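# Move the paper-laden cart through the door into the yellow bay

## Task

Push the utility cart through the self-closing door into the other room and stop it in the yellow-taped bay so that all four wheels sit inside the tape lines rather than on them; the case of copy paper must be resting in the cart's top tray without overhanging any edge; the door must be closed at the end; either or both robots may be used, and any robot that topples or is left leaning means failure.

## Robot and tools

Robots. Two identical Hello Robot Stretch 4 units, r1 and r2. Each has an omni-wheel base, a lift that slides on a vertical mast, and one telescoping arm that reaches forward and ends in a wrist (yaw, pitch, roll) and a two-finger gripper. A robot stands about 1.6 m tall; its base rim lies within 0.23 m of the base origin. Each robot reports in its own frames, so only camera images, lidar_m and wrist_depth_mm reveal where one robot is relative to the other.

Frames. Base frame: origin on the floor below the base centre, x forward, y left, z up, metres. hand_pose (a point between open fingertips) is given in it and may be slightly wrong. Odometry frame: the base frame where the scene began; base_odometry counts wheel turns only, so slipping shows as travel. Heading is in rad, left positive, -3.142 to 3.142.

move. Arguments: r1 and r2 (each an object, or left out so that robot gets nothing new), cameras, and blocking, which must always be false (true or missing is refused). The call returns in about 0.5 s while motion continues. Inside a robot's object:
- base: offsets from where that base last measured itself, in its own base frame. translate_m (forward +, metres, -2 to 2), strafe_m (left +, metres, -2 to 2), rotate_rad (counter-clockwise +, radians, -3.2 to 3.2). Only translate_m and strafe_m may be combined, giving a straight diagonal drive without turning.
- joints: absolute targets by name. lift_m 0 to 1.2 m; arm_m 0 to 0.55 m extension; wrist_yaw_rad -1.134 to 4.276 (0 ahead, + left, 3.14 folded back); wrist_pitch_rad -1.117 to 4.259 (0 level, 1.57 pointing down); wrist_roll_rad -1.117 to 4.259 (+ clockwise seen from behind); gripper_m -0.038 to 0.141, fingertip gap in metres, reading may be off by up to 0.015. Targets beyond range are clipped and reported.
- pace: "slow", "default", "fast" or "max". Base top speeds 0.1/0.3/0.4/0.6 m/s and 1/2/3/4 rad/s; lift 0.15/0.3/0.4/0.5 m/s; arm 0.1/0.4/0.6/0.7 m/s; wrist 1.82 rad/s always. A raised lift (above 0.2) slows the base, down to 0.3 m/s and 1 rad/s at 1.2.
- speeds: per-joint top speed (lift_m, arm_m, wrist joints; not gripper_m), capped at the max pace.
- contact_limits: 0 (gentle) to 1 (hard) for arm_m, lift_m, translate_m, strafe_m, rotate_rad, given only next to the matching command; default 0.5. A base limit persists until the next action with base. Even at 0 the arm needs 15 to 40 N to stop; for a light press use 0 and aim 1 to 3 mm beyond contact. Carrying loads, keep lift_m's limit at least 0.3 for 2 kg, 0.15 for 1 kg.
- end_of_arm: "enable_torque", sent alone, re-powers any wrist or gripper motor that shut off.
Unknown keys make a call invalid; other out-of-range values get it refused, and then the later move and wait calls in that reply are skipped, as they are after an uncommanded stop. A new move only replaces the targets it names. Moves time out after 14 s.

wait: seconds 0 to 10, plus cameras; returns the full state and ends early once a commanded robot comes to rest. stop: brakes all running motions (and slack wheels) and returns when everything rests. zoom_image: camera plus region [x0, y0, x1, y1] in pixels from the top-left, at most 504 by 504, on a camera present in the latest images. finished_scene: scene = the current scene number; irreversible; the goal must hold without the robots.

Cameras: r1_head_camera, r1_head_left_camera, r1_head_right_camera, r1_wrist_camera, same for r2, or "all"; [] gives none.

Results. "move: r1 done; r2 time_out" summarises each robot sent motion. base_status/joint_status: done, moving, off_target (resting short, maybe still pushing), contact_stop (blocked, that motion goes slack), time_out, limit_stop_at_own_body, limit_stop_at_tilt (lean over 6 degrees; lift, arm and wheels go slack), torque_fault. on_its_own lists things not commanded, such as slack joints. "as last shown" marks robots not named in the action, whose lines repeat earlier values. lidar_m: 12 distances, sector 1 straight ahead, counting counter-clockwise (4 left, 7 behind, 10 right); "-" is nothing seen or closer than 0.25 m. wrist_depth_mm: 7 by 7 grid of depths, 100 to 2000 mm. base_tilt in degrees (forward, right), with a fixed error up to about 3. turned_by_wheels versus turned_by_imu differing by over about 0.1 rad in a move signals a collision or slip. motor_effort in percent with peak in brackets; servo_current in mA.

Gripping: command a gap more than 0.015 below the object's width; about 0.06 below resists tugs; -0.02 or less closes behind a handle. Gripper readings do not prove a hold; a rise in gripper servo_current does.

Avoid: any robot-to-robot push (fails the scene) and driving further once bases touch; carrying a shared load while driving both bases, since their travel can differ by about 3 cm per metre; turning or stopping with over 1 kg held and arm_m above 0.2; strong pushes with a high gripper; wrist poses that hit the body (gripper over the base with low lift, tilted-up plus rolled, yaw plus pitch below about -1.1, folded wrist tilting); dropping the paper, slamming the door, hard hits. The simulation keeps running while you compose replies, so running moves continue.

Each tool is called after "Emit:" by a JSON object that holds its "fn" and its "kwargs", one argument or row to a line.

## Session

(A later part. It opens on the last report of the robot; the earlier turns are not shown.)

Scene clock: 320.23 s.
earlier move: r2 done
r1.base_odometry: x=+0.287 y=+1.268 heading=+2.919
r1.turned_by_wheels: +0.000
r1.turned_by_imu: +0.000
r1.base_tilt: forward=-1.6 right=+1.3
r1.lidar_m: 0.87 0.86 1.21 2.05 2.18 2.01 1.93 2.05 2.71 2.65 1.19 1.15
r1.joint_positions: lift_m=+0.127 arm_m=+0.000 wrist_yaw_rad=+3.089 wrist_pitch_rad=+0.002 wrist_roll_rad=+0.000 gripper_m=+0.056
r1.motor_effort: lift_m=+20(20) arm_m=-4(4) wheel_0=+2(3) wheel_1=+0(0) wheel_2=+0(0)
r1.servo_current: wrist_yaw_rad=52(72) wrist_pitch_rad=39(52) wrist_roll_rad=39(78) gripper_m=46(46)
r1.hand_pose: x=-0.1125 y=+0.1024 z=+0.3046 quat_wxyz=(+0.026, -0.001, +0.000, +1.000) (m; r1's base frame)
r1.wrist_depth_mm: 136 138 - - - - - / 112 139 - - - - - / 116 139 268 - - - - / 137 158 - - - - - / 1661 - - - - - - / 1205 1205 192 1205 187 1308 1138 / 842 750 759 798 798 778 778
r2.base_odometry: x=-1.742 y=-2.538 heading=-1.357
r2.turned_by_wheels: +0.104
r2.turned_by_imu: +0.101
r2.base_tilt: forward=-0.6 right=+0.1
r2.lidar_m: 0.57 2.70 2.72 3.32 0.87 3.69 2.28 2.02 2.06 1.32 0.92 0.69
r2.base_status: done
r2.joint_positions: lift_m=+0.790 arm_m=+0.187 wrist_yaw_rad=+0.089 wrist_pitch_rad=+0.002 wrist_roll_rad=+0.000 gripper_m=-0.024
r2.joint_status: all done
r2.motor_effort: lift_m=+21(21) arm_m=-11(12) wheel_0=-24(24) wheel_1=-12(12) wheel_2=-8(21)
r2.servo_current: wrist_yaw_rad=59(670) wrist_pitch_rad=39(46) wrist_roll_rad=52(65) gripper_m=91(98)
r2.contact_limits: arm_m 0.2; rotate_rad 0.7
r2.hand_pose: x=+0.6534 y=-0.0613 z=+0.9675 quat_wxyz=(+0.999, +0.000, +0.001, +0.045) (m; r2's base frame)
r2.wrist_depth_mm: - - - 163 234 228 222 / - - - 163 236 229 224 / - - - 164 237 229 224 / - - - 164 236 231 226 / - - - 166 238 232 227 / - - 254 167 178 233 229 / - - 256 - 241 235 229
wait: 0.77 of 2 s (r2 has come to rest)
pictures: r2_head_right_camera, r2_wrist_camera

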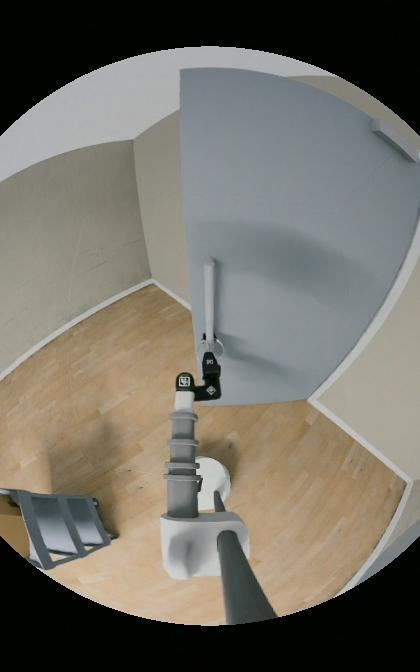

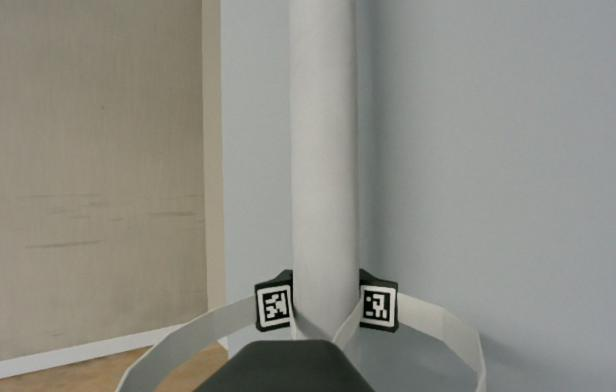

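Emit:
{"fn": "move", "kwargs": {
  "r2": {"base":{"translate_m":-0.20,"strafe_m":-0.17},"joints":{"wrist_yaw_rad":0.45},"speeds":{"wrist_yaw_rad":0.14},"pace":"slow","contact_limits":{"translate_m":0.7}},
  "blocking": false,
  "cameras": []
}}

Emit:
{"fn": "wait", "kwargs": {
  "seconds": 5,
  "cameras": []
}}

Emit:
{"fn": "move", "kwargs": {
  "r2": {"base":{"rotate_rad":0.25},"joints":{"wrist_yaw_rad":0.12},"speeds":{"wrist_yaw_rad":0.6},"pace":"slow","contact_limits":{"rotate_rad":0.7}},
  "blocking": false,
  "cameras": []
}}

Emit:
{"fn": "wait", "kwargs": {
  "seconds": 2,
  "cameras": ["r2_head_right_camera","r2_wrist_camera"]
}}

Emit:
{"fn": "move", "kwargs": {
  "r2": {"base":{"translate_m":-0.20,"strafe_m":-0.17},"joints":{"wrist_yaw_rad":0.48},"speeds":{"wrist_yaw_rad":0.14},"pace":"slow","contact_limits":{"translate_m":0.7}},
  "blocking": false,
  "cameras": []
}}

Emit:
{"fn": "wait", "kwargs": {
  "seconds": 5,
  "cameras": []
}}

Emit:
{"fn": "move", "kwargs": {
  "r2": {"base":{"rotate_rad":0.25},"joints":{"wrist_yaw_rad":0.12},"speeds":{"wrist_yaw_rad":0.6},"pace":"slow","contact_limits":{"rotate_rad":0.7}},
  "blocking": false,
  "cameras": []
}}

Emit:
{"fn": "wait", "kwargs": {
  "seconds": 2,
  "cameras": ["r2_head_right_camera","r2_wrist_camera","r1_head_right_camera"]
}}

Scene clock: 335.37 s.
move: r2 moving
r2.turned_by_wheels: -0.002
r2.turned_by_imu: -0.004
r2.base_status: translate_m moving; strafe_m moving
r2.joint_status: wrist_yaw_rad moving
r2.motor_effort: lift_m=+21(21) arm_m=-11(11) wheel_0=-14(22) wheel_1=-17(17) wheel_2=+5(6)
r2.contact_limits: arm_m 0.2; translate_m 0.7
pictures: none

Scene clock: 338.73 s.
earlier move: r2 done
r1.turned_by_wheels: +0.000
r1.turned_by_imu: +0.000
r1.motor_effort: lift_m=+20(20) arm_m=-4(4) wheel_0=+2(3) wheel_1=+0(0) wheel_2=+0(0)
r2.turned_by_wheels: +0.005
r2.turned_by_imu: +0.004
r2.base_status: done
r2.joint_status: all done
r2.motor_effort: lift_m=+21(21) arm_m=-10(12) wheel_0=+18(22) wheel_1=-2(18) wheel_2=+21(23)
r2.contact_limits: arm_m 0.2; translate_m 0.7
wait: 3.37 of 5 s (r2 has come to rest)
pictures: none

Scene clock: 339.23 s.
move: r2 moving
r1.turned_by_wheels: +0.000
r1.turned_by_imu: +0.000
r1.motor_effort: lift_m=+20(20) arm_m=-4(4) wheel_0=+2(3) wheel_1=+0(0) wheel_2=+0(0)
r2.turned_by_wheels: +0.123
r2.turned_by_imu: +0.120
r2.base_status: rotate_rad moving
r2.joint_status: wrist_yaw_rad moving
r2.motor_effort: lift_m=+21(21) arm_m=-11(11) wheel_0=-3(16) wheel_1=-7(7) wheel_2=+2(19)
r2.contact_limits: arm_m 0.2; rotate_rad 0.7
pictures: none

Scene clock: 340.03 s.
earlier move: r2 done
r1.turned_by_wheels: +0.000
r1.turned_by_imu: +0.000
r1.motor_effort: lift_m=+20(20) arm_m=-4(4) wheel_0=+2(3) wheel_1=+0(0) wheel_2=+0(0)
r2.turned_by_wheels: +0.123
r2.turned_by_imu: +0.118
r2.base_status: done
r2.joint_status: all done
r2.motor_effort: lift_m=+21(21) arm_m=-10(11) wheel_0=-28(30) wheel_1=-13(13) wheel_2=-15(19)
r2.contact_limits: arm_m 0.2; rotate_rad 0.7
wait: 0.80 of 2 s (r2 has come to rest)
pictures: r2_head_right_camera, r2_wrist_camera

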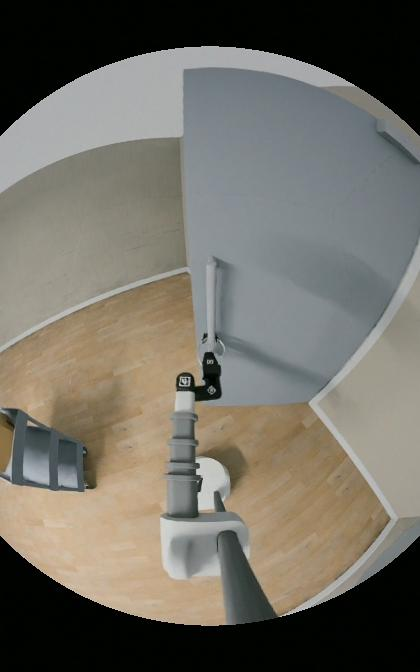

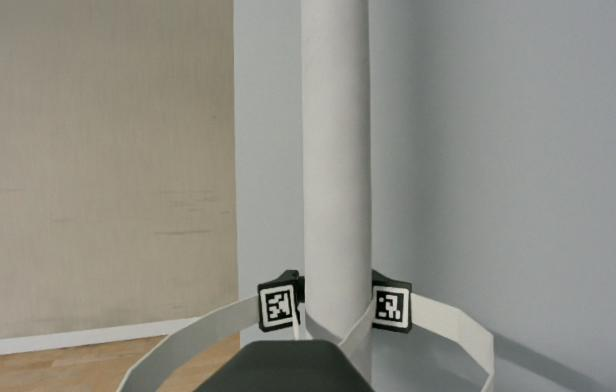

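Scene clock: 340.53 s.
move: r2 moving
r1.turned_by_wheels: +0.000
r1.turned_by_imu: +0.000
r1.motor_effort: lift_m=+20(20) arm_m=-4(4) wheel_0=+3(3) wheel_1=+0(0) wheel_2=+0(0)
r2.turned_by_wheels: -0.003
r2.turned_by_imu: -0.009
r2.base_status: translate_m moving; strafe_m moving
r2.joint_status: wrist_yaw_rad moving
r2.motor_effort: lift_m=+21(21) arm_m=-10(11) wheel_0=-19(27) wheel_1=-18(19) wheel_2=+1(12)
r2.contact_limits: arm_m 0.2; translate_m 0.7
pictures: none

Scene clock: 343.90 s.
earlier move: r2 done
r1.turned_by_wheels: +0.000
r1.turned_by_imu: +0.000
r1.motor_effort: lift_m=+20(20) arm_m=-4(4) wheel_0=+2(3) wheel_1=+0(0) wheel_2=+0(0)
r2.turned_by_wheels: +0.005
r2.turned_by_imu: +0.004
r2.base_status: done
r2.joint_status: all done
r2.motor_effort: lift_m=+21(21) arm_m=-10(11) wheel_0=+15(27) wheel_1=-2(19) wheel_2=+19(20)
r2.contact_limits: arm_m 0.2; translate_m 0.7
wait: 3.37 of 5 s (r2 has come to rest)
pictures: none

Scene clock: 344.40 s.
move: r2 moving
r1.turned_by_wheels: +0.000
r1.turned_by_imu: +0.000
r1.motor_effort: lift_m=+20(20) arm_m=-4(4) wheel_0=+2(3) wheel_1=+0(0) wheel_2=+0(0)
r2.turned_by_wheels: +0.123
r2.turned_by_imu: +0.120
r2.base_status: rotate_rad moving
r2.joint_status: wrist_yaw_rad moving
r2.motor_effort: lift_m=+21(21) arm_m=-10(11) wheel_0=-3(16) wheel_1=-7(7) wheel_2=-1(17)
r2.contact_limits: arm_m 0.2; rotate_rad 0.7
pictures: none

Scene clock: 345.20 s.
earlier move: r2 done
r1.base_odometry: x=+0.287 y=+1.268 heading=+2.919
r1.turned_by_wheels: +0.000
r1.turned_by_imu: +0.000
r1.base_tilt: forward=-1.6 right=+1.3
r1.lidar_m: 0.89 0.85 1.22 2.07 2.15 2.00 1.92 2.04 2.72 2.65 1.19 1.12
r1.joint_positions: lift_m=+0.127 arm_m=+0.000 wrist_yaw_rad=+3.089 wrist_pitch_rad=+0.002 wrist_roll_rad=+0.000 gripper_m=+0.056
r1.motor_effort: lift_m=+20(20) arm_m=-4(4) wheel_0=+2(3) wheel_1=+0(0) wheel_2=+0(0)
r1.servo_current: wrist_yaw_rad=59(65) wrist_pitch_rad=33(52) wrist_roll_rad=39(59) gripper_m=33(46)
r1.hand_pose: x=-0.1125 y=+0.1024 z=+0.3046 quat_wxyz=(+0.026, -0.001, +0.000, +1.000) (m; r1's base frame)
r1.wrist_depth_mm: 136 139 - - - - - / 112 139 - - - - - / 116 140 268 - - - - / 137 159 - - - - - / 1618 - - - - - - / 1160 1205 192 1160 188 1255 1138 / 854 750 759 798 778 768 778
r2.base_odometry: x=-2.191 y=-2.277 heading=-0.860
r2.turned_by_wheels: +0.123
r2.turned_by_imu: +0.119
r2.base_tilt: forward=-0.7 right=+0.1
r2.lidar_m: 0.60 3.22 1.09 1.09 2.91 1.75 1.53 1.53 1.33 1.12 0.88 0.68
r2.base_status: done
r2.joint_positions: lift_m=+0.790 arm_m=+0.187 wrist_yaw_rad=+0.104 wrist_pitch_rad=+0.002 wrist_roll_rad=+0.000 gripper_m=-0.024
r2.joint_status: all done
r2.motor_effort: lift_m=+21(21) arm_m=-9(11) wheel_0=-27(29) wheel_1=-12(12) wheel_2=-15(17)
r2.servo_current: wrist_yaw_rad=85(384) wrist_pitch_rad=46(46) wrist_roll_rad=59(65) gripper_m=98(104)
r2.contact_limits: arm_m 0.2; rotate_rad 0.7
r2.hand_pose: x=+0.6541 y=-0.0571 z=+0.9675 quat_wxyz=(+0.999, +0.000, +0.001, +0.052) (m; r2's base frame)
r2.wrist_depth_mm: - - - 163 229 220 213 / - - - 243 230 222 214 / - - - 166 231 224 216 / - - - 167 232 224 216 / - - - 168 235 225 219 / - - - 170 176 224 219 / - - 259 - 236 227 220
wait: 0.80 of 2 s (r2 has come to rest)
pictures: r1_head_right_camera, r2_head_right_camera, r2_wrist_camera

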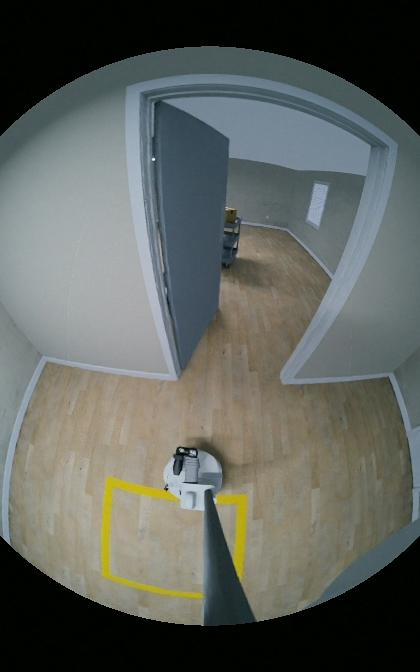

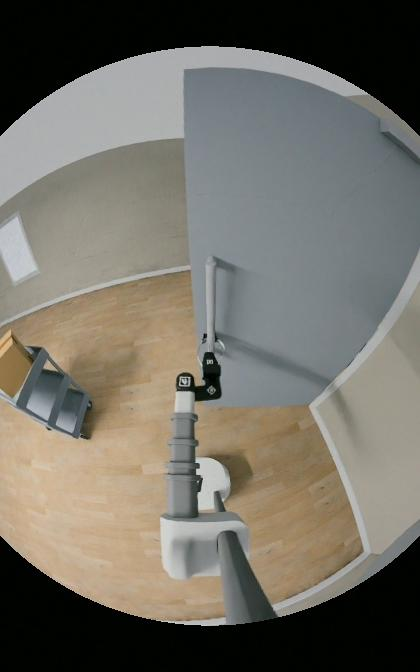

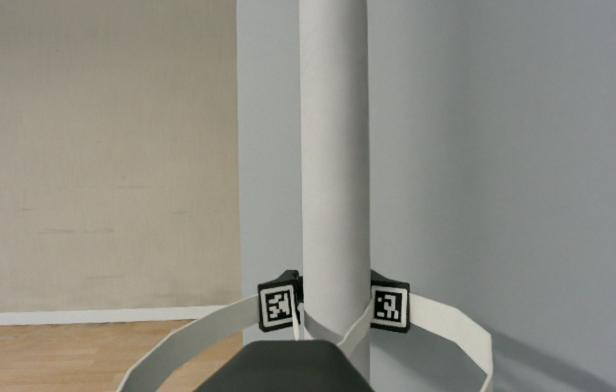

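Emit:
{"fn": "move", "kwargs": {
  "r2": {"base":{"translate_m":-0.20,"strafe_m":-0.17},"joints":{"wrist_yaw_rad":0.48},"speeds":{"wrist_yaw_rad":0.14},"pace":"slow","contact_limits":{"translate_m":0.7}},
  "blocking": false,
  "cameras": []
}}

Emit:
{"fn": "wait", "kwargs": {
  "seconds": 5,
  "cameras": []
}}

Emit:
{"fn": "move", "kwargs": {
  "r2": {"base":{"rotate_rad":0.25},"joints":{"wrist_yaw_rad":0.12},"speeds":{"wrist_yaw_rad":0.6},"pace":"slow","contact_limits":{"rotate_rad":0.7}},
  "blocking": false,
  "cameras": []
}}

Emit:
{"fn": "wait", "kwargs": {
  "seconds": 2,
  "cameras": []
}}

Emit:
{"fn": "move", "kwargs": {
  "r2": {"base":{"translate_m":-0.20,"strafe_m":-0.17},"joints":{"wrist_yaw_rad":0.48},"speeds":{"wrist_yaw_rad":0.14},"pace":"slow","contact_limits":{"translate_m":0.7}},
  "blocking": false,
  "cameras": []
}}

Emit:
{"fn": "wait", "kwargs": {
  "seconds": 5,
  "cameras": ["r2_head_right_camera","r2_head_camera","r2_wrist_camera","r1_head_right_camera","r1_head_camera"]
}}

Scene clock: 356.10 s.
move: r2 moving
r2.turned_by_wheels: -0.003
r2.turned_by_imu: -0.002
r2.base_status: translate_m moving; strafe_m moving
r2.joint_status: wrist_yaw_rad moving
r2.motor_effort: lift_m=+21(21) arm_m=-9(10) wheel_0=-17(27) wheel_1=-17(17) wheel_2=+0(13)
r2.contact_limits: arm_m 0.2; translate_m 0.7
pictures: none

Scene clock: 359.47 s.
earlier move: r2 done
r1.turned_by_wheels: +0.000
r1.turned_by_imu: +0.000
r1.motor_effort: lift_m=+20(20) arm_m=-4(4) wheel_0=+2(3) wheel_1=+0(0) wheel_2=+0(0)
r2.turned_by_wheels: +0.006
r2.turned_by_imu: +0.005
r2.base_status: done
r2.joint_status: all done
r2.motor_effort: lift_m=+21(21) arm_m=-9(10) wheel_0=+20(27) wheel_1=+0(18) wheel_2=+20(21)
r2.contact_limits: arm_m 0.2; translate_m 0.7
wait: 3.37 of 5 s (r2 has come to rest)
pictures: none

Scene clock: 359.97 s.
move: r2 moving
r1.turned_by_wheels: +0.000
r1.turned_by_imu: +0.000
r1.motor_effort: lift_m=+20(20) arm_m=-4(4) wheel_0=+2(3) wheel_1=+0(0) wheel_2=+0(0)
r2.turned_by_wheels: +0.122
r2.turned_by_imu: +0.120
r2.base_status: rotate_rad moving
r2.joint_status: wrist_yaw_rad moving
r2.motor_effort: lift_m=+21(21) arm_m=-9(10) wheel_0=-1(18) wheel_1=-7(7) wheel_2=+1(17)
r2.contact_limits: arm_m 0.2; rotate_rad 0.7
pictures: none

Scene clock: 360.77 s.
earlier move: r2 done
r1.turned_by_wheels: +0.000
r1.turned_by_imu: +0.000
r1.motor_effort: lift_m=+20(20) arm_m=-4(4) wheel_0=+2(3) wheel_1=+0(0) wheel_2=+0(0)
r2.turned_by_wheels: +0.124
r2.turned_by_imu: +0.120
r2.base_status: done
r2.joint_status: all done
r2.motor_effort: lift_m=+21(21) arm_m=-9(10) wheel_0=-23(25) wheel_1=-12(12) wheel_2=-15(17)
r2.contact_limits: arm_m 0.2; rotate_rad 0.7
wait: 0.80 of 2 s (r2 has come to rest)
pictures: none

Scene clock: 361.27 s.
move: r2 moving
r1.turned_by_wheels: +0.000
r1.turned_by_imu: +0.000
r1.motor_effort: lift_m=+20(20) arm_m=-4(4) wheel_0=+2(2) wheel_1=+0(0) wheel_2=+0(0)
r2.turned_by_wheels: -0.002
r2.turned_by_imu: -0.002
r2.base_status: translate_m moving; strafe_m moving
r2.joint_status: wrist_yaw_rad moving
r2.motor_effort: lift_m=+21(21) arm_m=-9(9) wheel_0=-10(22) wheel_1=-15(16) wheel_2=+0(13)
r2.contact_limits: arm_m 0.2; translate_m 0.7
pictures: none

Scene clock: 366.27 s.
earlier move: r2 moving
r1.base_odometry: x=+0.287 y=+1.268 heading=+2.919
r1.turned_by_wheels: +0.000
r1.turned_by_imu: +0.000
r1.base_tilt: forward=-1.6 right=+1.3
r1.lidar_m: 0.87 0.85 1.20 2.07 2.17 2.02 1.92 2.01 2.71 2.63 1.19 1.15
r1.joint_positions: lift_m=+0.127 arm_m=+0.000 wrist_yaw_rad=+3.089 wrist_pitch_rad=+0.002 wrist_roll_rad=+0.000 gripper_m=+0.056
r1.motor_effort: lift_m=+20(20) arm_m=-4(4) wheel_0=+2(3) wheel_1=+0(1) wheel_2=+0(0)
r1.servo_current: wrist_yaw_rad=39(65) wrist_pitch_rad=46(52) wrist_roll_rad=39(72) gripper_m=39(52)
r1.hand_pose: x=-0.1125 y=+0.1024 z=+0.3046 quat_wxyz=(+0.026, -0.001, +0.000, +1.000) (m; r1's base frame)
r1.wrist_depth_mm: 136 138 - - - - - / 112 139 - - - - - / 116 139 268 - - - - / 137 159 - - - - - / 1661 - - - - - - / 1205 1205 192 1229 187 1281 1160 / 842 750 750 788 788 768 768
r2.base_odometry: x=-2.711 y=-2.261 heading=-0.608
r2.turned_by_wheels: +0.005
r2.turned_by_imu: +0.021
r2.base_tilt: forward=-0.6 right=+0.0
r2.lidar_m: 0.57 1.68 1.56 3.77 1.54 1.17 1.12 1.15 0.86 0.84 0.86 0.70
r2.base_status: translate_m moving; strafe_m moving
r2.joint_positions: lift_m=+0.790 arm_m=+0.187 wrist_yaw_rad=+0.501 wrist_pitch_rad=+0.002 wrist_roll_rad=+0.000 gripper_m=-0.024
r2.joint_status: wrist_yaw_rad off_target (ended at +0.500, target +0.480)
r2.motor_effort: lift_m=+21(21) arm_m=-8(9) wheel_0=+12(29) wheel_1=+6(16) wheel_2=+14(25)
r2.servo_current: wrist_yaw_rad=124(475) wrist_pitch_rad=39(46) wrist_roll_rad=52(65) gripper_m=91(98)
r2.contact_limits: arm_m 0.2; translate_m 0.7
r2.hand_pose: x=+0.6532 y=+0.0617 z=+0.9675 quat_wxyz=(+0.969, +0.000, +0.001, +0.248) (m; r2's base frame)
r2.wrist_depth_mm: - - - 164 215 191 176 / - - - 164 216 191 177 / - - - 169 217 193 179 / - 1281 - 169 218 198 180 / - - - 170 221 196 181 / - 1708 186 170 211 196 181 / 1863 - - - 219 191 182
wait: 5.00 s; no rest
pictures: r1_head_camera, r1_head_right_camera, r2_head_camera, r2_head_right_camera, r2_wrist_camera

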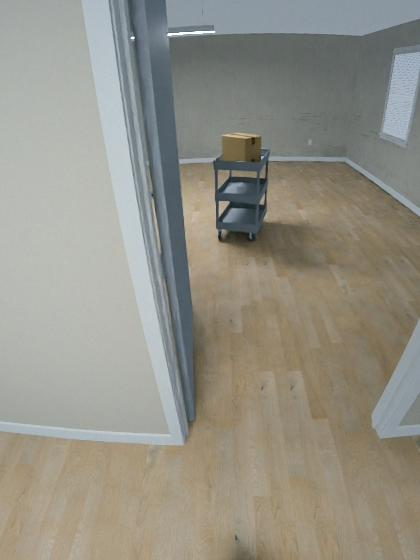

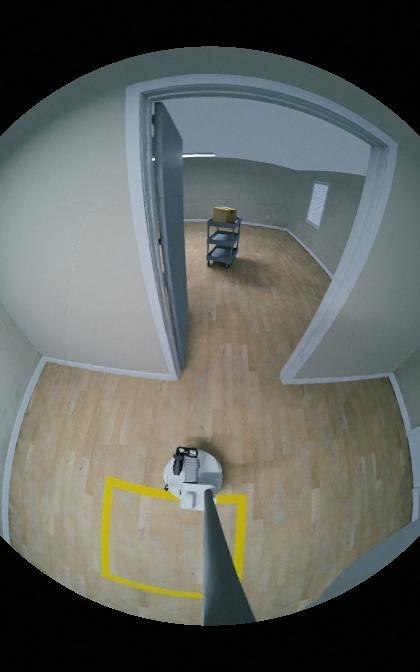

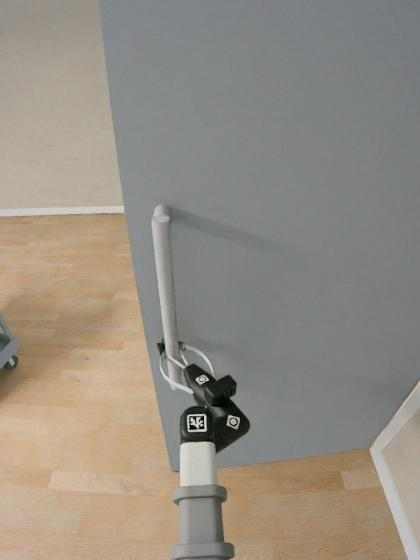

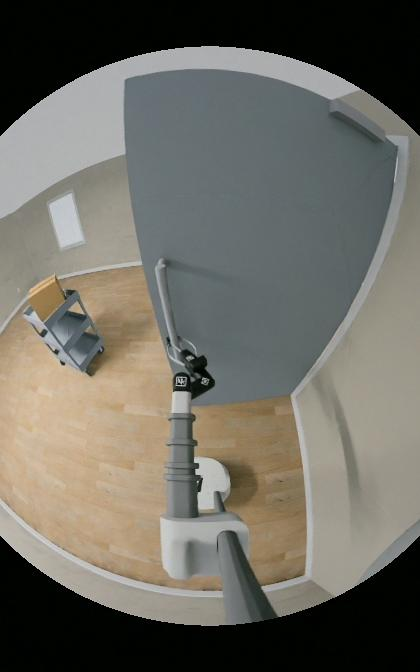

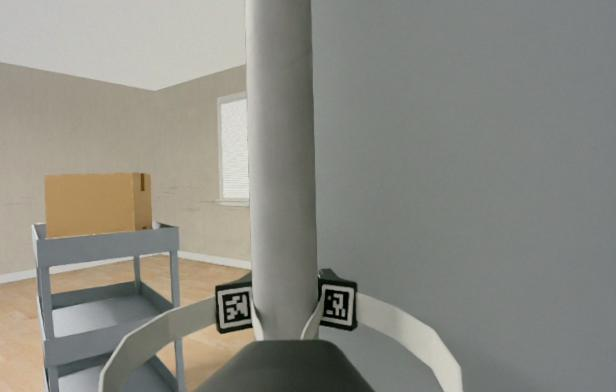

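Emit:
{"fn": "wait", "kwargs": {
  "seconds": 3,
  "cameras": ["r2_head_right_camera"]
}}

Emit:
{"fn": "move", "kwargs": {
  "r1": {"base":{"strafe_m":-0.33}},
  "blocking": false,
  "cameras": []
}}

Emit:
{"fn": "wait", "kwargs": {
  "seconds": 4,
  "cameras": ["r1_head_right_camera","r1_head_camera","r1_head_left_camera"]
}}

Scene clock: 373.57 s.
earlier move: r2 done
r1.turned_by_wheels: +0.000
r1.turned_by_imu: +0.000
r1.motor_effort: lift_m=+20(20) arm_m=-4(4) wheel_0=+2(3) wheel_1=+0(1) wheel_2=+0(0)
r2.turned_by_wheels: +0.000
r2.turned_by_imu: +0.000
r2.base_status: done
r2.joint_status: wrist_yaw_rad off_target (ended at +0.500, target +0.480)
r2.on_its_own: wrist_yaw_rad is at rest, and its servo_current (111 mA) is outside its rest range (0 to 104 mA)
r2.motor_effort: lift_m=+21(21) arm_m=-8(9) wheel_0=+15(29) wheel_1=+5(16) wheel_2=+14(25)
r2.contact_limits: arm_m 0.2; translate_m 0.7
wait: 0.00 of 3 s (r2 has come to rest)
pictures: r2_head_right_camera

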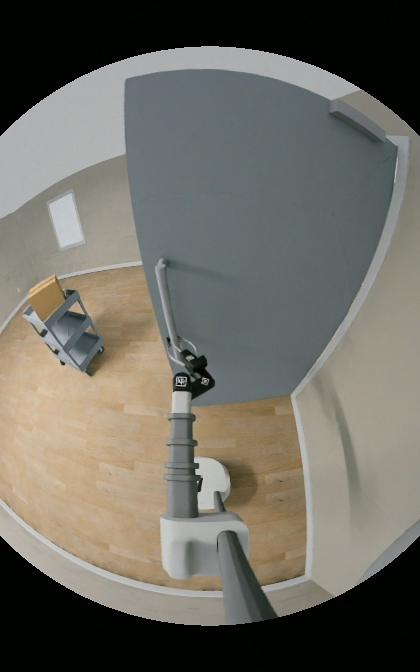

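Scene clock: 374.07 s.
move: r1 moving
r1.turned_by_wheels: +0.000
r1.turned_by_imu: +0.000
r1.base_status: strafe_m moving
r1.motor_effort: lift_m=+20(20) arm_m=-4(4) wheel_0=+9(10) wheel_1=-8(11) wheel_2=+0(1)
r2.turned_by_wheels: +0.000
r2.turned_by_imu: +0.000
r2.motor_effort: lift_m=+21(21) arm_m=-9(9) wheel_0=+15(15) wheel_1=+5(5) wheel_2=+14(14)
r2.contact_limits: arm_m 0.2; translate_m 0.7
pictures: none

Scene clock: 376.00 s.
earlier move: r1 done
r1.base_odometry: x=+0.359 y=+1.590 heading=+2.919
r1.turned_by_wheels: +0.000
r1.turned_by_imu: -0.002
r1.base_tilt: forward=-1.6 right=+1.2
r1.lidar_m: 3.00 1.00 1.22 2.39 2.49 2.04 1.93 2.04 2.44 2.31 1.20 0.95
r1.base_status: done
r1.joint_positions: lift_m=+0.127 arm_m=+0.000 wrist_yaw_rad=+3.089 wrist_pitch_rad=+0.002 wrist_roll_rad=+0.000 gripper_m=+0.056
r1.motor_effort: lift_m=+20(20) arm_m=-4(4) wheel_0=+1(13) wheel_1=-1(11) wheel_2=+0(1)
r1.servo_current: wrist_yaw_rad=59(65) wrist_pitch_rad=46(52) wrist_roll_rad=52(65) gripper_m=39(52)
r1.hand_pose: x=-0.1125 y=+0.1024 z=+0.3046 quat_wxyz=(+0.026, -0.001, +0.000, +1.000) (m; r1's base frame)
r1.wrist_depth_mm: 136 138 - - - - - / 112 139 - - - - - / 116 139 268 - - - - / 137 158 - - - - - / 1708 - - - - - - / 1205 1182 194 1182 187 1138 1118 / 854 750 750 809 788 768 809
r2.base_odometry: x=-2.711 y=-2.261 heading=-0.608
r2.turned_by_wheels: +0.000
r2.turned_by_imu: +0.000
r2.base_tilt: forward=-0.7 right=+0.0
r2.lidar_m: 0.58 1.67 1.57 3.76 1.56 1.13 1.11 1.16 0.87 0.84 0.89 0.70
r2.joint_positions: lift_m=+0.790 arm_m=+0.187 wrist_yaw_rad=+0.501 wrist_pitch_rad=+0.002 wrist_roll_rad=+0.000 gripper_m=-0.024
r2.on_its_own: wrist_yaw_rad is at rest, and its servo_current (124 mA) is outside its rest range (0 to 104 mA)
r2.motor_effort: lift_m=+21(21) arm_m=-8(9) wheel_0=+15(16) wheel_1=+5(5) wheel_2=+14(15)
r2.servo_current: wrist_yaw_rad=124(130) wrist_pitch_rad=39(46) wrist_roll_rad=39(59) gripper_m=91(98)
r2.contact_limits: arm_m 0.2; translate_m 0.7
r2.hand_pose: x=+0.6532 y=+0.0617 z=+0.9675 quat_wxyz=(+0.969, +0.000, +0.001, +0.248) (m; r2's base frame)
r2.wrist_depth_mm: - - - 164 213 191 176 / - - - 164 214 192 177 / - - - 170 217 194 178 / - 1336 - 169 219 197 180 / - - - 170 222 196 180 / - 1756 185 170 210 196 181 / 1921 - - - 219 191 182
wait: 1.93 of 4 s (r1 has come to rest)
pictures: r1_head_camera, r1_head_left_camera, r1_head_right_camera

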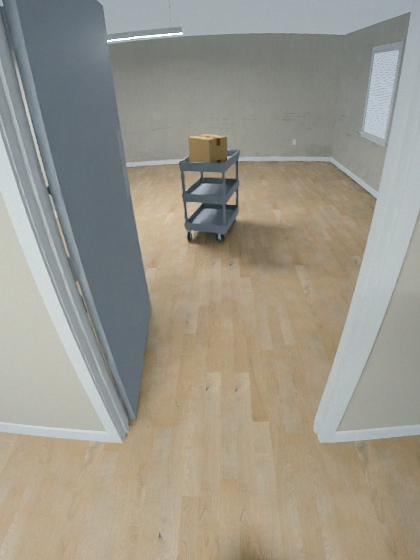

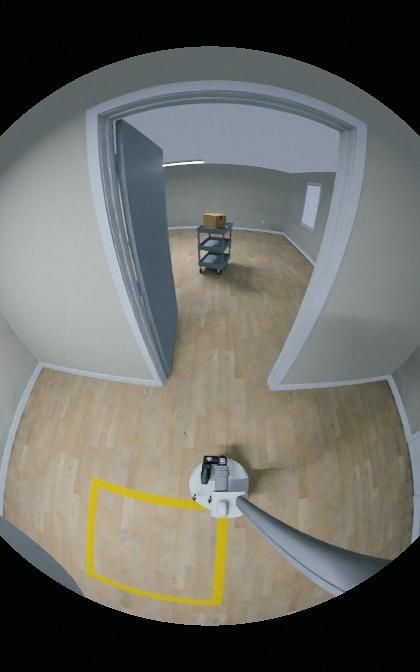

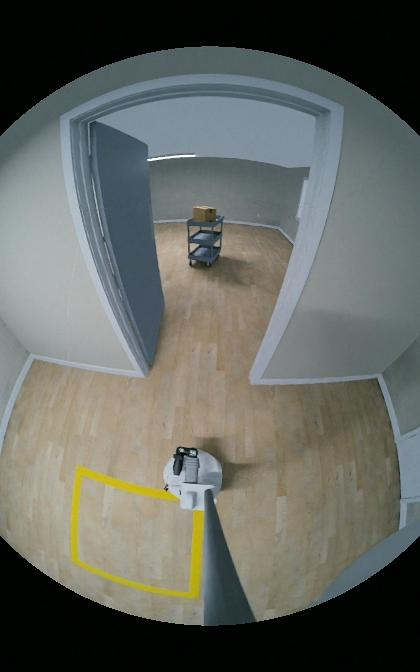

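Emit:
{"fn": "move", "kwargs": {
  "r1": {"base":{"translate_m":1.6,"strafe_m":-0.07},"joints":{"lift_m":0.5}},
  "blocking": false,
  "cameras": []
}}

Emit:
{"fn": "wait", "kwargs": {
  "seconds": 8,
  "cameras": ["r1_head_right_camera","r1_head_camera","r1_head_left_camera","r2_head_right_camera"]
}}

Scene clock: 382.10 s.
move: r1 moving
r1.turned_by_wheels: +0.000
r1.turned_by_imu: +0.000
r1.base_status: translate_m moving; strafe_m moving
r1.joint_status: lift_m moving
r1.motor_effort: lift_m=+26(28) arm_m=-4(4) wheel_0=+5(9) wheel_1=+4(6) wheel_2=-9(9)
r2.turned_by_wheels: +0.000
r2.turned_by_imu: +0.000
r2.motor_effort: lift_m=+21(21) arm_m=-9(9) wheel_0=+16(16) wheel_1=+5(5) wheel_2=+14(15)
r2.contact_limits: arm_m 0.2; translate_m 0.7
pictures: none

Scene clock: 388.43 s.
earlier move: r1 done
r1.base_odometry: x=-1.186 y=+2.010 heading=+2.920
r1.turned_by_wheels: +0.000
r1.turned_by_imu: +0.000
r1.base_tilt: forward=-1.6 right=+1.3
r1.lidar_m: 1.40 1.57 0.63 0.59 0.62 0.81 3.60 0.71 0.88 2.26 2.34 3.22
r1.base_status: done
r1.joint_positions: lift_m=+0.500 arm_m=+0.000 wrist_yaw_rad=+3.089 wrist_pitch_rad=+0.002 wrist_roll_rad=+0.000 gripper_m=+0.056
r1.joint_status: all done
r1.motor_effort: lift_m=+25(28) arm_m=-4(4) wheel_0=+2(9) wheel_1=+2(9) wheel_2=+1(10)
r1.servo_current: wrist_yaw_rad=46(72) wrist_pitch_rad=46(52) wrist_roll_rad=52(72) gripper_m=46(52)
r1.hand_pose: x=-0.1125 y=+0.1024 z=+0.6771 quat_wxyz=(+0.026, -0.001, +0.000, +1.000) (m; r1's base frame)
r1.wrist_depth_mm: 137 138 - - - - - / 113 139 - - - - - / 117 139 264 - - - - / 137 159 - - - - - / - - - - - - - / - - 193 - 187 - - / 1537 1499 1499 153 1618 750 -
r2.base_odometry: x=-2.711 y=-2.261 heading=-0.608
r2.turned_by_wheels: +0.000
r2.turned_by_imu: +0.001
r2.base_tilt: forward=-0.6 right=+0.1
r2.lidar_m: 0.59 1.69 1.57 3.77 1.55 1.16 1.10 1.16 0.86 0.83 0.90 0.71
r2.joint_positions: lift_m=+0.790 arm_m=+0.187 wrist_yaw_rad=+0.501 wrist_pitch_rad=+0.002 wrist_roll_rad=+0.000 gripper_m=-0.024
r2.on_its_own: wrist_yaw_rad is at rest, and its servo_current (124 mA) is outside its rest range (0 to 104 mA)
r2.motor_effort: lift_m=+21(21) arm_m=-8(9) wheel_0=+15(16) wheel_1=+5(5) wheel_2=+14(15)
r2.servo_current: wrist_yaw_rad=124(137) wrist_pitch_rad=39(46) wrist_roll_rad=39(59) gripper_m=91(98)
r2.contact_limits: arm_m 0.2; translate_m 0.7
r2.hand_pose: x=+0.6532 y=+0.0617 z=+0.9675 quat_wxyz=(+0.969, +0.000, +0.001, +0.248) (m; r2's base frame)
r2.wrist_depth_mm: - - - 164 214 190 176 / - - - 164 216 192 178 / - - - 170 216 193 179 / - 1281 - 169 218 198 180 / - - - 170 220 195 180 / - 1756 186 170 211 196 181 / 1863 - - - 219 190 182
wait: 6.33 of 8 s (r1 has come to rest)
pictures: r1_head_camera, r1_head_left_camera, r1_head_right_camera, r2_head_right_camera

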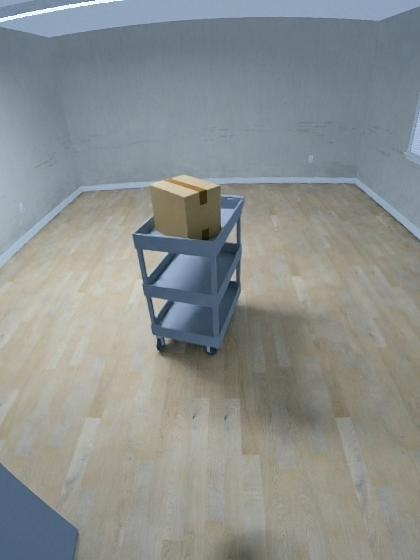

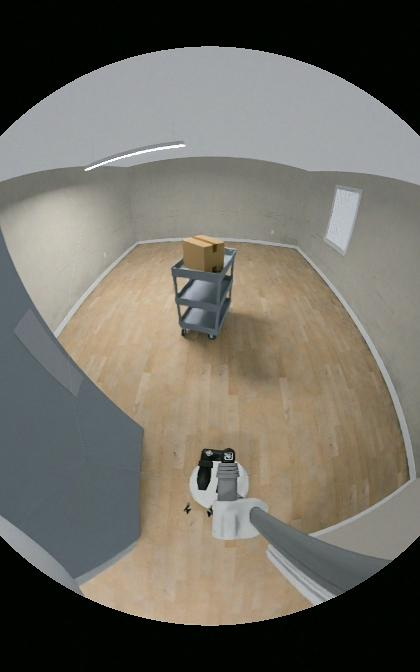

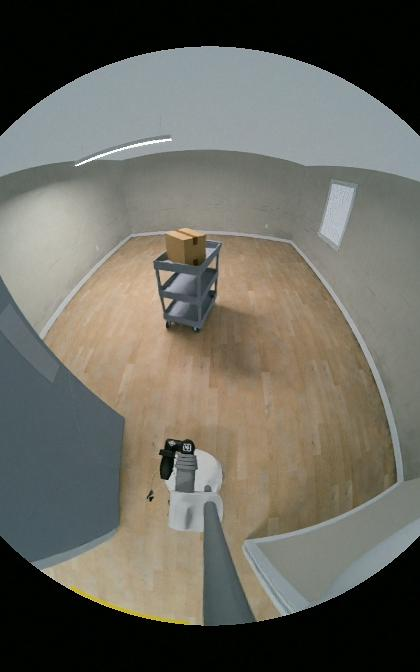

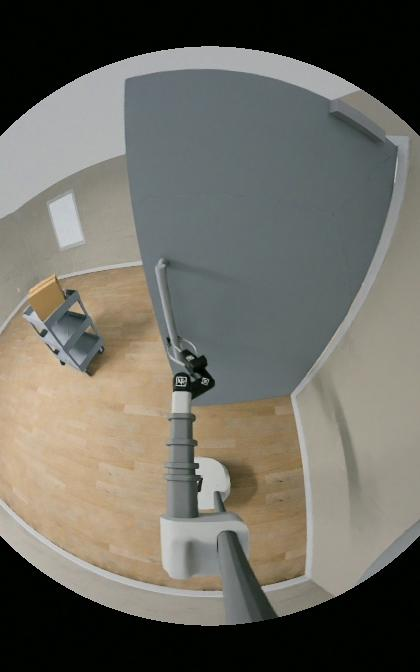

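Emit:
{"fn": "move", "kwargs": {
  "r1": {"base":{"translate_m":0.3,"strafe_m":-0.72},"pace":"fast"},
  "blocking": false,
  "cameras": []
}}

Emit:
{"fn": "wait", "kwargs": {
  "seconds": 5,
  "cameras": ["r1_head_left_camera"]
}}

Emit:
{"fn": "move", "kwargs": {
  "r1": {"base":{"translate_m":2.0},"pace":"fast"},
  "blocking": false,
  "cameras": []
}}

Emit:
{"fn": "wait", "kwargs": {
  "seconds": 7,
  "cameras": ["r1_head_left_camera"]
}}

Emit:
{"fn": "move", "kwargs": {
  "r1": {"base":{"translate_m":0.6},"pace":"fast"},
  "blocking": false,
  "cameras": []
}}

Emit:
{"fn": "wait", "kwargs": {
  "seconds": 5,
  "cameras": ["r1_head_left_camera"]
}}

Emit:
{"fn": "move", "kwargs": {
  "r1": {"base":{"rotate_rad":2.6}},
  "blocking": false,
  "cameras": []
}}

Emit:
{"fn": "wait", "kwargs": {
  "seconds": 5,
  "cameras": ["r1_head_left_camera","r1_head_right_camera","r1_head_camera"]
}}

Scene clock: 408.27 s.
move: r1 moving
r1.turned_by_wheels: +0.000
r1.turned_by_imu: -0.001
r1.base_status: translate_m moving; strafe_m moving
r1.motor_effort: lift_m=+25(25) arm_m=-4(4) wheel_0=+14(14) wheel_1=-6(9) wheel_2=-5(6)
r2.turned_by_wheels: +0.000
r2.turned_by_imu: +0.000
r2.motor_effort: lift_m=+21(21) arm_m=-8(9) wheel_0=+15(16) wheel_1=+5(5) wheel_2=+14(14)
r2.contact_limits: arm_m 0.2; translate_m 0.7
pictures: none

Scene clock: 411.00 s.
earlier move: r1 done
r1.turned_by_wheels: +0.000
r1.turned_by_imu: -0.003
r1.base_status: done
r1.motor_effort: lift_m=+24(25) arm_m=-4(4) wheel_0=-1(14) wheel_1=-1(12) wheel_2=+0(7)
r2.turned_by_wheels: +0.000
r2.turned_by_imu: +0.000
r2.on_its_own: wrist_yaw_rad is at rest, and its servo_current (117 mA) is outside its rest range (0 to 104 mA)
r2.motor_effort: lift_m=+21(21) arm_m=-9(9) wheel_0=+15(16) wheel_1=+5(5) wheel_2=+14(15)
r2.contact_limits: arm_m 0.2; translate_m 0.7
wait: 2.73 of 5 s (r1 has come to rest)
pictures: r1_head_left_camera

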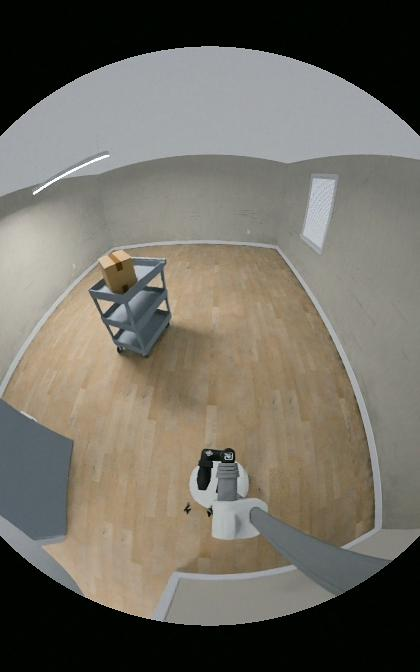

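Scene clock: 411.50 s.
move: r1 moving
r1.turned_by_wheels: +0.000
r1.turned_by_imu: +0.000
r1.base_status: translate_m moving
r1.motor_effort: lift_m=+24(24) arm_m=-4(4) wheel_0=+8(10) wheel_1=+7(9) wheel_2=-12(12)
r2.turned_by_wheels: +0.000
r2.turned_by_imu: +0.000
r2.motor_effort: lift_m=+21(21) arm_m=-9(9) wheel_0=+16(16) wheel_1=+5(5) wheel_2=+14(15)
r2.contact_limits: arm_m 0.2; translate_m 0.7
pictures: none

Scene clock: 417.37 s.
earlier move: r1 done
r1.turned_by_wheels: +0.000
r1.turned_by_imu: +0.001
r1.base_status: done
r1.motor_effort: lift_m=+24(25) arm_m=-4(4) wheel_0=+2(11) wheel_1=+1(9) wheel_2=+0(13)
r2.turned_by_wheels: +0.000
r2.turned_by_imu: +0.001
r2.on_its_own: wrist_yaw_rad is at rest, and its servo_current (117 mA) is outside its rest range (0 to 104 mA)
r2.motor_effort: lift_m=+21(21) arm_m=-8(9) wheel_0=+15(16) wheel_1=+5(5) wheel_2=+14(15)
r2.contact_limits: arm_m 0.2; translate_m 0.7
wait: 5.87 of 7 s (r1 has come to rest)
pictures: r1_head_left_camera

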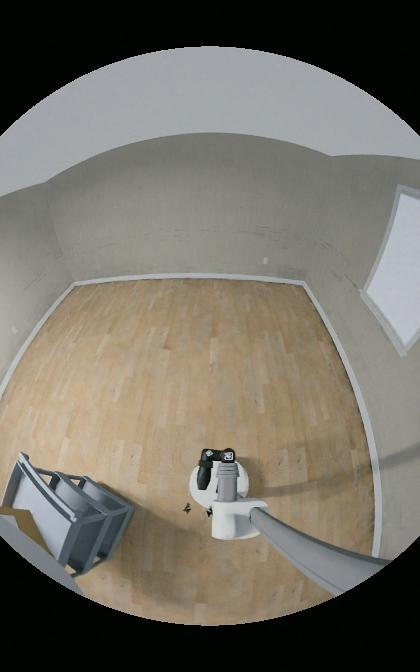

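Scene clock: 417.87 s.
move: r1 moving
r1.turned_by_wheels: +0.000
r1.turned_by_imu: +0.000
r1.base_status: translate_m moving
r1.motor_effort: lift_m=+24(24) arm_m=-4(4) wheel_0=+5(9) wheel_1=+7(8) wheel_2=-11(12)
r2.turned_by_wheels: +0.000
r2.turned_by_imu: +0.000
r2.motor_effort: lift_m=+21(21) arm_m=-9(9) wheel_0=+15(16) wheel_1=+5(5) wheel_2=+14(15)
r2.contact_limits: arm_m 0.2; translate_m 0.7
pictures: none

Scene clock: 420.23 s.
earlier move: r1 done
r1.turned_by_wheels: +0.000
r1.turned_by_imu: +0.000
r1.base_status: done
r1.motor_effort: lift_m=+24(25) arm_m=-4(4) wheel_0=+2(10) wheel_1=+1(9) wheel_2=+0(13)
r2.turned_by_wheels: +0.000
r2.turned_by_imu: +0.000
r2.on_its_own: wrist_yaw_rad is at rest, and its servo_current (124 mA) is outside its rest range (0 to 104 mA)
r2.motor_effort: lift_m=+21(21) arm_m=-8(9) wheel_0=+15(16) wheel_1=+5(5) wheel_2=+14(15)
r2.contact_limits: arm_m 0.2; translate_m 0.7
wait: 2.37 of 5 s (r1 has come to rest)
pictures: r1_head_left_camera

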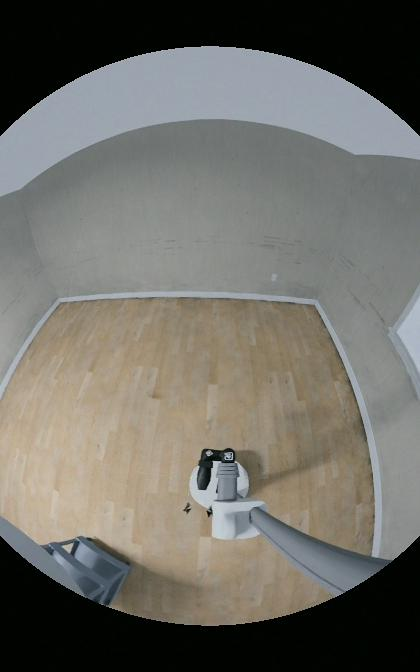

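Scene clock: 420.73 s.
move: r1 moving
r1.turned_by_wheels: +0.252
r1.turned_by_imu: +0.252
r1.base_status: rotate_rad moving
r1.motor_effort: lift_m=+24(24) arm_m=-4(4) wheel_0=-7(10) wheel_1=-6(9) wheel_2=-6(7)
r2.turned_by_wheels: +0.000
r2.turned_by_imu: +0.000
r2.motor_effort: lift_m=+21(21) arm_m=-9(9) wheel_0=+15(16) wheel_1=+5(5) wheel_2=+14(14)
r2.contact_limits: arm_m 0.2; translate_m 0.7
pictures: none

Scene clock: 422.83 s.
earlier move: r1 done
r1.base_odometry: x=-3.856 y=+3.350 heading=-0.763
r1.turned_by_wheels: +2.348
r1.turned_by_imu: +2.361
r1.base_tilt: forward=-1.6 right=+1.3
r1.lidar_m: 1.00 3.46 2.27 1.61 1.49 1.54 2.16 2.32 2.41 3.24 3.18 1.10
r1.base_status: done
r1.joint_positions: lift_m=+0.500 arm_m=+0.000 wrist_yaw_rad=+3.089 wrist_pitch_rad=+0.002 wrist_roll_rad=+0.000 gripper_m=+0.056
r1.motor_effort: lift_m=+24(24) arm_m=-4(4) wheel_0=-3(10) wheel_1=-1(9) wheel_2=+0(8)
r1.servo_current: wrist_yaw_rad=46(65) wrist_pitch_rad=46(52) wrist_roll_rad=46(65) gripper_m=39(52)
r1.hand_pose: x=-0.1125 y=+0.1024 z=+0.6772 quat_wxyz=(+0.026, -0.001, +0.000, +1.000) (m; r1's base frame)
r1.wrist_depth_mm: 136 138 - - - 1576 1336 / 113 139 - - - 1576 1366 / 117 140 271 - - 1576 1336 / 137 161 - - - - - / - - - - - - - / - - 193 - 187 - - / 1661 1537 1499 153 1618 130 -
r2.base_odometry: x=-2.711 y=-2.261 heading=-0.608
r2.turned_by_wheels: +0.000
r2.turned_by_imu: +0.000
r2.base_tilt: forward=-0.7 right=+0.0
r2.lidar_m: 0.59 1.65 1.58 3.79 1.54 1.15 1.11 1.18 0.85 0.82 0.87 0.69
r2.joint_positions: lift_m=+0.790 arm_m=+0.187 wrist_yaw_rad=+0.501 wrist_pitch_rad=+0.002 wrist_roll_rad=+0.000 gripper_m=-0.024
r2.on_its_own: wrist_yaw_rad is at rest, and its servo_current (111 mA) is outside its rest range (0 to 104 mA)
r2.motor_effort: lift_m=+21(21) arm_m=-9(9) wheel_0=+15(16) wheel_1=+5(5) wheel_2=+14(15)
r2.servo_current: wrist_yaw_rad=111(137) wrist_pitch_rad=39(46) wrist_roll_rad=46(65) gripper_m=98(98)
r2.contact_limits: arm_m 0.2; translate_m 0.7
r2.hand_pose: x=+0.6532 y=+0.0617 z=+0.9675 quat_wxyz=(+0.969, +0.000, +0.001, +0.248) (m; r2's base frame)
r2.wrist_depth_mm: - - - 164 214 191 176 / - - - 164 215 191 177 / - - - 170 218 193 179 / - 1308 - 170 218 198 179 / - - - 169 221 196 181 / - 1756 186 170 211 197 181 / 1921 - - - 219 191 182
wait: 2.10 of 5 s (r1 has come to rest)
pictures: r1_head_camera, r1_head_left_camera, r1_head_right_camera

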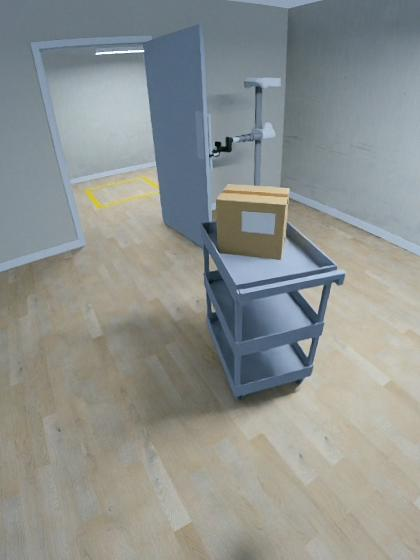

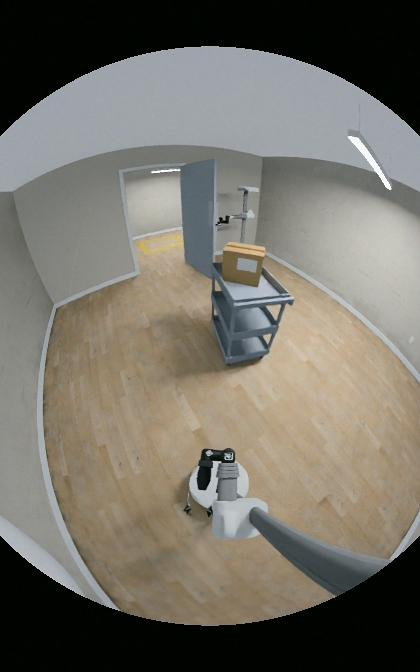

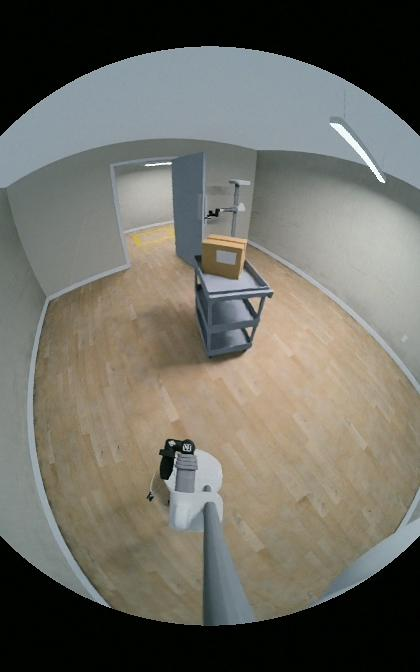

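Emit:
{"fn": "move", "kwargs": {
  "r1": {"base":{"rotate_rad":0.2},"joints":{"wrist_yaw_rad":0,"gripper_m":0.09,"lift_m":0.7}},
  "blocking": false,
  "cameras": []
}}

Emit:
{"fn": "wait", "kwargs": {
  "seconds": 0.9,
  "cameras": []
}}

Emit:
{"fn": "move", "kwargs": {
  "r1": {"base":{"strafe_m":-0.28}},
  "blocking": false,
  "cameras": []
}}

Emit:
{"fn": "wait", "kwargs": {
  "seconds": 4,
  "cameras": []
}}

Emit:
{"fn": "wait", "kwargs": {
  "seconds": 1.5,
  "cameras": ["r1_head_left_camera","r1_wrist_camera","r1_head_camera"]
}}

Scene clock: 439.30 s.
move: r1 moving
r1.turned_by_wheels: +0.183
r1.turned_by_imu: +0.184
r1.base_status: rotate_rad moving
r1.joint_status: lift_m moving; wrist_yaw_rad moving; gripper_m moving
r1.motor_effort: lift_m=+27(27) arm_m=-4(4) wheel_0=-2(7) wheel_1=-2(7) wheel_2=-1(7)
r2.turned_by_wheels: +0.000
r2.turned_by_imu: +0.000
r2.motor_effort: lift_m=+21(21) arm_m=-9(9) wheel_0=+15(15) wheel_1=+5(5) wheel_2=+14(14)
r2.contact_limits: arm_m 0.2; translate_m 0.7
pictures: none

Scene clock: 440.20 s.
earlier move: r1 moving
r1.turned_by_wheels: +0.017
r1.turned_by_imu: +0.017
r1.base_status: done
r1.joint_status: lift_m moving; wrist_yaw_rad moving; the others done
r1.motor_effort: lift_m=+26(29) arm_m=-4(4) wheel_0=-1(7) wheel_1=+0(7) wheel_2=+0(7)
r2.turned_by_wheels: +0.000
r2.turned_by_imu: +0.000
r2.motor_effort: lift_m=+21(21) arm_m=-9(9) wheel_0=+15(16) wheel_1=+5(5) wheel_2=+14(15)
r2.contact_limits: arm_m 0.2; translate_m 0.7
wait: 0.90 s; no rest
pictures: none

Scene clock: 440.70 s.
earlier move: r1 moving
move: r1 moving
r1.turned_by_wheels: +0.000
r1.turned_by_imu: +0.000
r1.base_status: strafe_m moving
r1.joint_status: lift_m moving; wrist_yaw_rad moving
r1.motor_effort: lift_m=+23(25) arm_m=-4(4) wheel_0=+7(11) wheel_1=-9(12) wheel_2=+1(1)
r2.turned_by_wheels: +0.000
r2.turned_by_imu: +0.000
r2.motor_effort: lift_m=+21(21) arm_m=-8(9) wheel_0=+15(16) wheel_1=+5(6) wheel_2=+14(15)
r2.contact_limits: arm_m 0.2; translate_m 0.7
pictures: none

Scene clock: 442.47 s.
earlier move: r1 done
r1.turned_by_wheels: +0.000
r1.turned_by_imu: -0.002
r1.base_status: done
r1.joint_status: all done
r1.motor_effort: lift_m=+25(25) arm_m=-4(4) wheel_0=+0(11) wheel_1=+0(12) wheel_2=+0(1)
r2.turned_by_wheels: +0.000
r2.turned_by_imu: +0.000
r2.on_its_own: wrist_yaw_rad is at rest, and its servo_current (117 mA) is outside its rest range (0 to 104 mA)
r2.motor_effort: lift_m=+21(21) arm_m=-9(9) wheel_0=+15(16) wheel_1=+5(6) wheel_2=+14(15)
r2.contact_limits: arm_m 0.2; translate_m 0.7
wait: 1.77 of 4 s (r1 has come to rest)
pictures: none

Scene clock: 443.97 s.
r1.base_odometry: x=-4.006 y=+3.113 heading=-0.564
r1.turned_by_wheels: +0.000
r1.turned_by_imu: +0.000
r1.base_tilt: forward=-1.6 right=+1.3
r1.lidar_m: 0.95 3.56 2.25 1.81 1.77 1.97 2.25 2.21 2.47 2.97 2.90 1.00
r1.base_status: done
r1.joint_positions: lift_m=+0.700 arm_m=+0.000 wrist_yaw_rad=+0.003 wrist_pitch_rad=+0.002 wrist_roll_rad=+0.000 gripper_m=+0.090
r1.joint_status: all done
r1.motor_effort: lift_m=+25(25) arm_m=-4(4) wheel_0=+0(11) wheel_1=+0(12) wheel_2=+0(1)
r1.servo_current: wrist_yaw_rad=59(111) wrist_pitch_rad=46(52) wrist_roll_rad=39(65) gripper_m=39(52)
r1.hand_pose: x=+0.4596 y=-0.0866 z=+0.8771 quat_wxyz=(+1.000, +0.000, +0.001, +0.001) (m; r1's base frame)
r1.wrist_depth_mm: - - - - - - - / - - - - - - - / - - - 1138 - - - / - - - 1098 - - - / - - - - - - - / - - 200 - 194 - - / - 1921 1921 138 - 1808 -
r2.base_odometry: x=-2.711 y=-2.261 heading=-0.608
r2.turned_by_wheels: +0.000
r2.turned_by_imu: +0.000
r2.base_tilt: forward=-0.6 right=+0.0
r2.lidar_m: 0.57 1.70 1.59 3.79 1.56 1.14 1.12 1.15 0.87 0.82 0.88 0.72
r2.joint_positions: lift_m=+0.790 arm_m=+0.187 wrist_yaw_rad=+0.501 wrist_pitch_rad=+0.002 wrist_roll_rad=+0.000 gripper_m=-0.024
r2.on_its_own: wrist_yaw_rad is at rest, and its servo_current (130 mA) is outside its rest range (0 to 104 mA)
r2.motor_effort: lift_m=+21(21) arm_m=-8(9) wheel_0=+15(16) wheel_1=+5(6) wheel_2=+15(15)
r2.servo_current: wrist_yaw_rad=130(130) wrist_pitch_rad=39(52) wrist_roll_rad=59(65) gripper_m=91(98)
r2.contact_limits: arm_m 0.2; translate_m 0.7
r2.hand_pose: x=+0.6532 y=+0.0617 z=+0.9675 quat_wxyz=(+0.969, +0.000, +0.001, +0.248) (m; r2's base frame)
r2.wrist_depth_mm: - - - 164 215 191 176 / - - - 164 215 192 177 / - - - 170 216 194 179 / - 1336 - 169 218 198 180 / - - - 169 221 195 180 / - 1708 186 170 211 196 182 / 1983 - - - 218 191 182
wait: 1.50 s; at rest by 0.27 s
pictures: r1_head_camera, r1_head_left_camera, r1_wrist_camera

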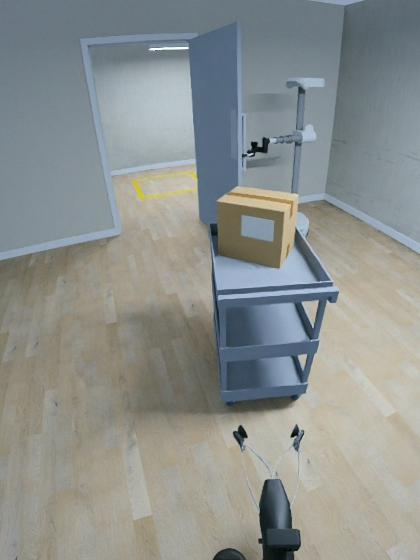

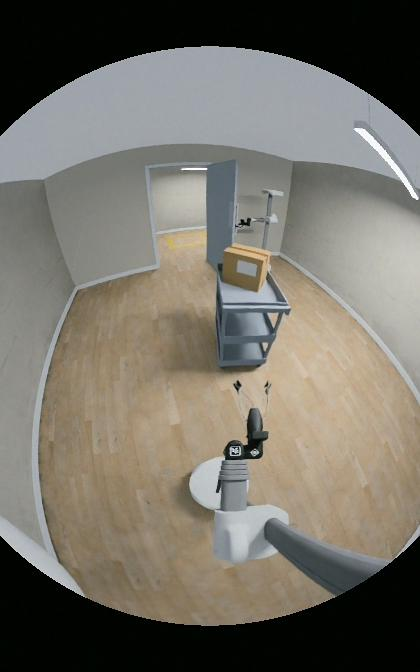

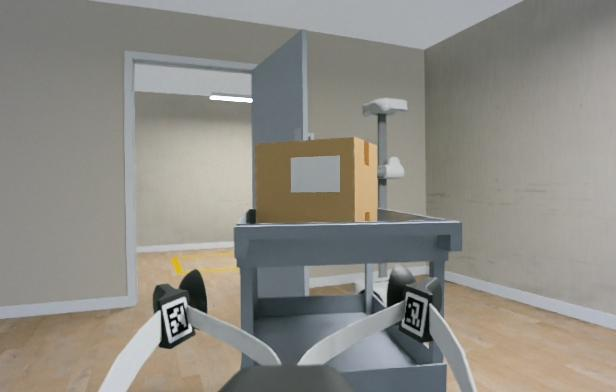

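Emit:
{"fn": "zoom_image", "kwargs": {
  "camera": "r1_head_camera",
  "region": [190, 170, 360, 420]
}}

Emit:
{"fn": "zoom_image", "kwargs": {
  "camera": "r1_wrist_camera",
  "region": [200, 120, 500, 390]
}}

Scaled by 2.016 from the camera's 420x560 image, which has a finer 600x800 frame.

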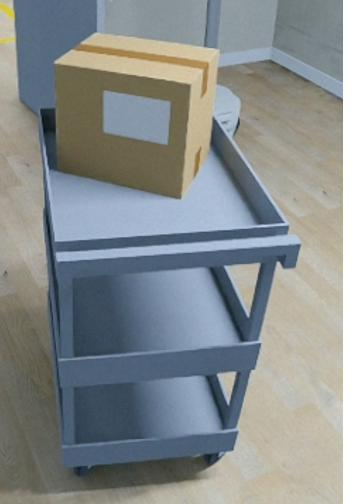

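Scaled by 1.680.

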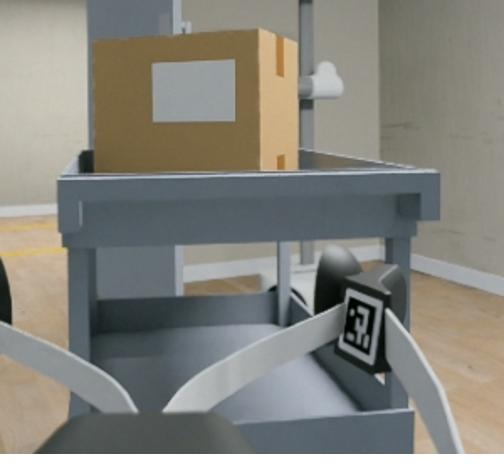

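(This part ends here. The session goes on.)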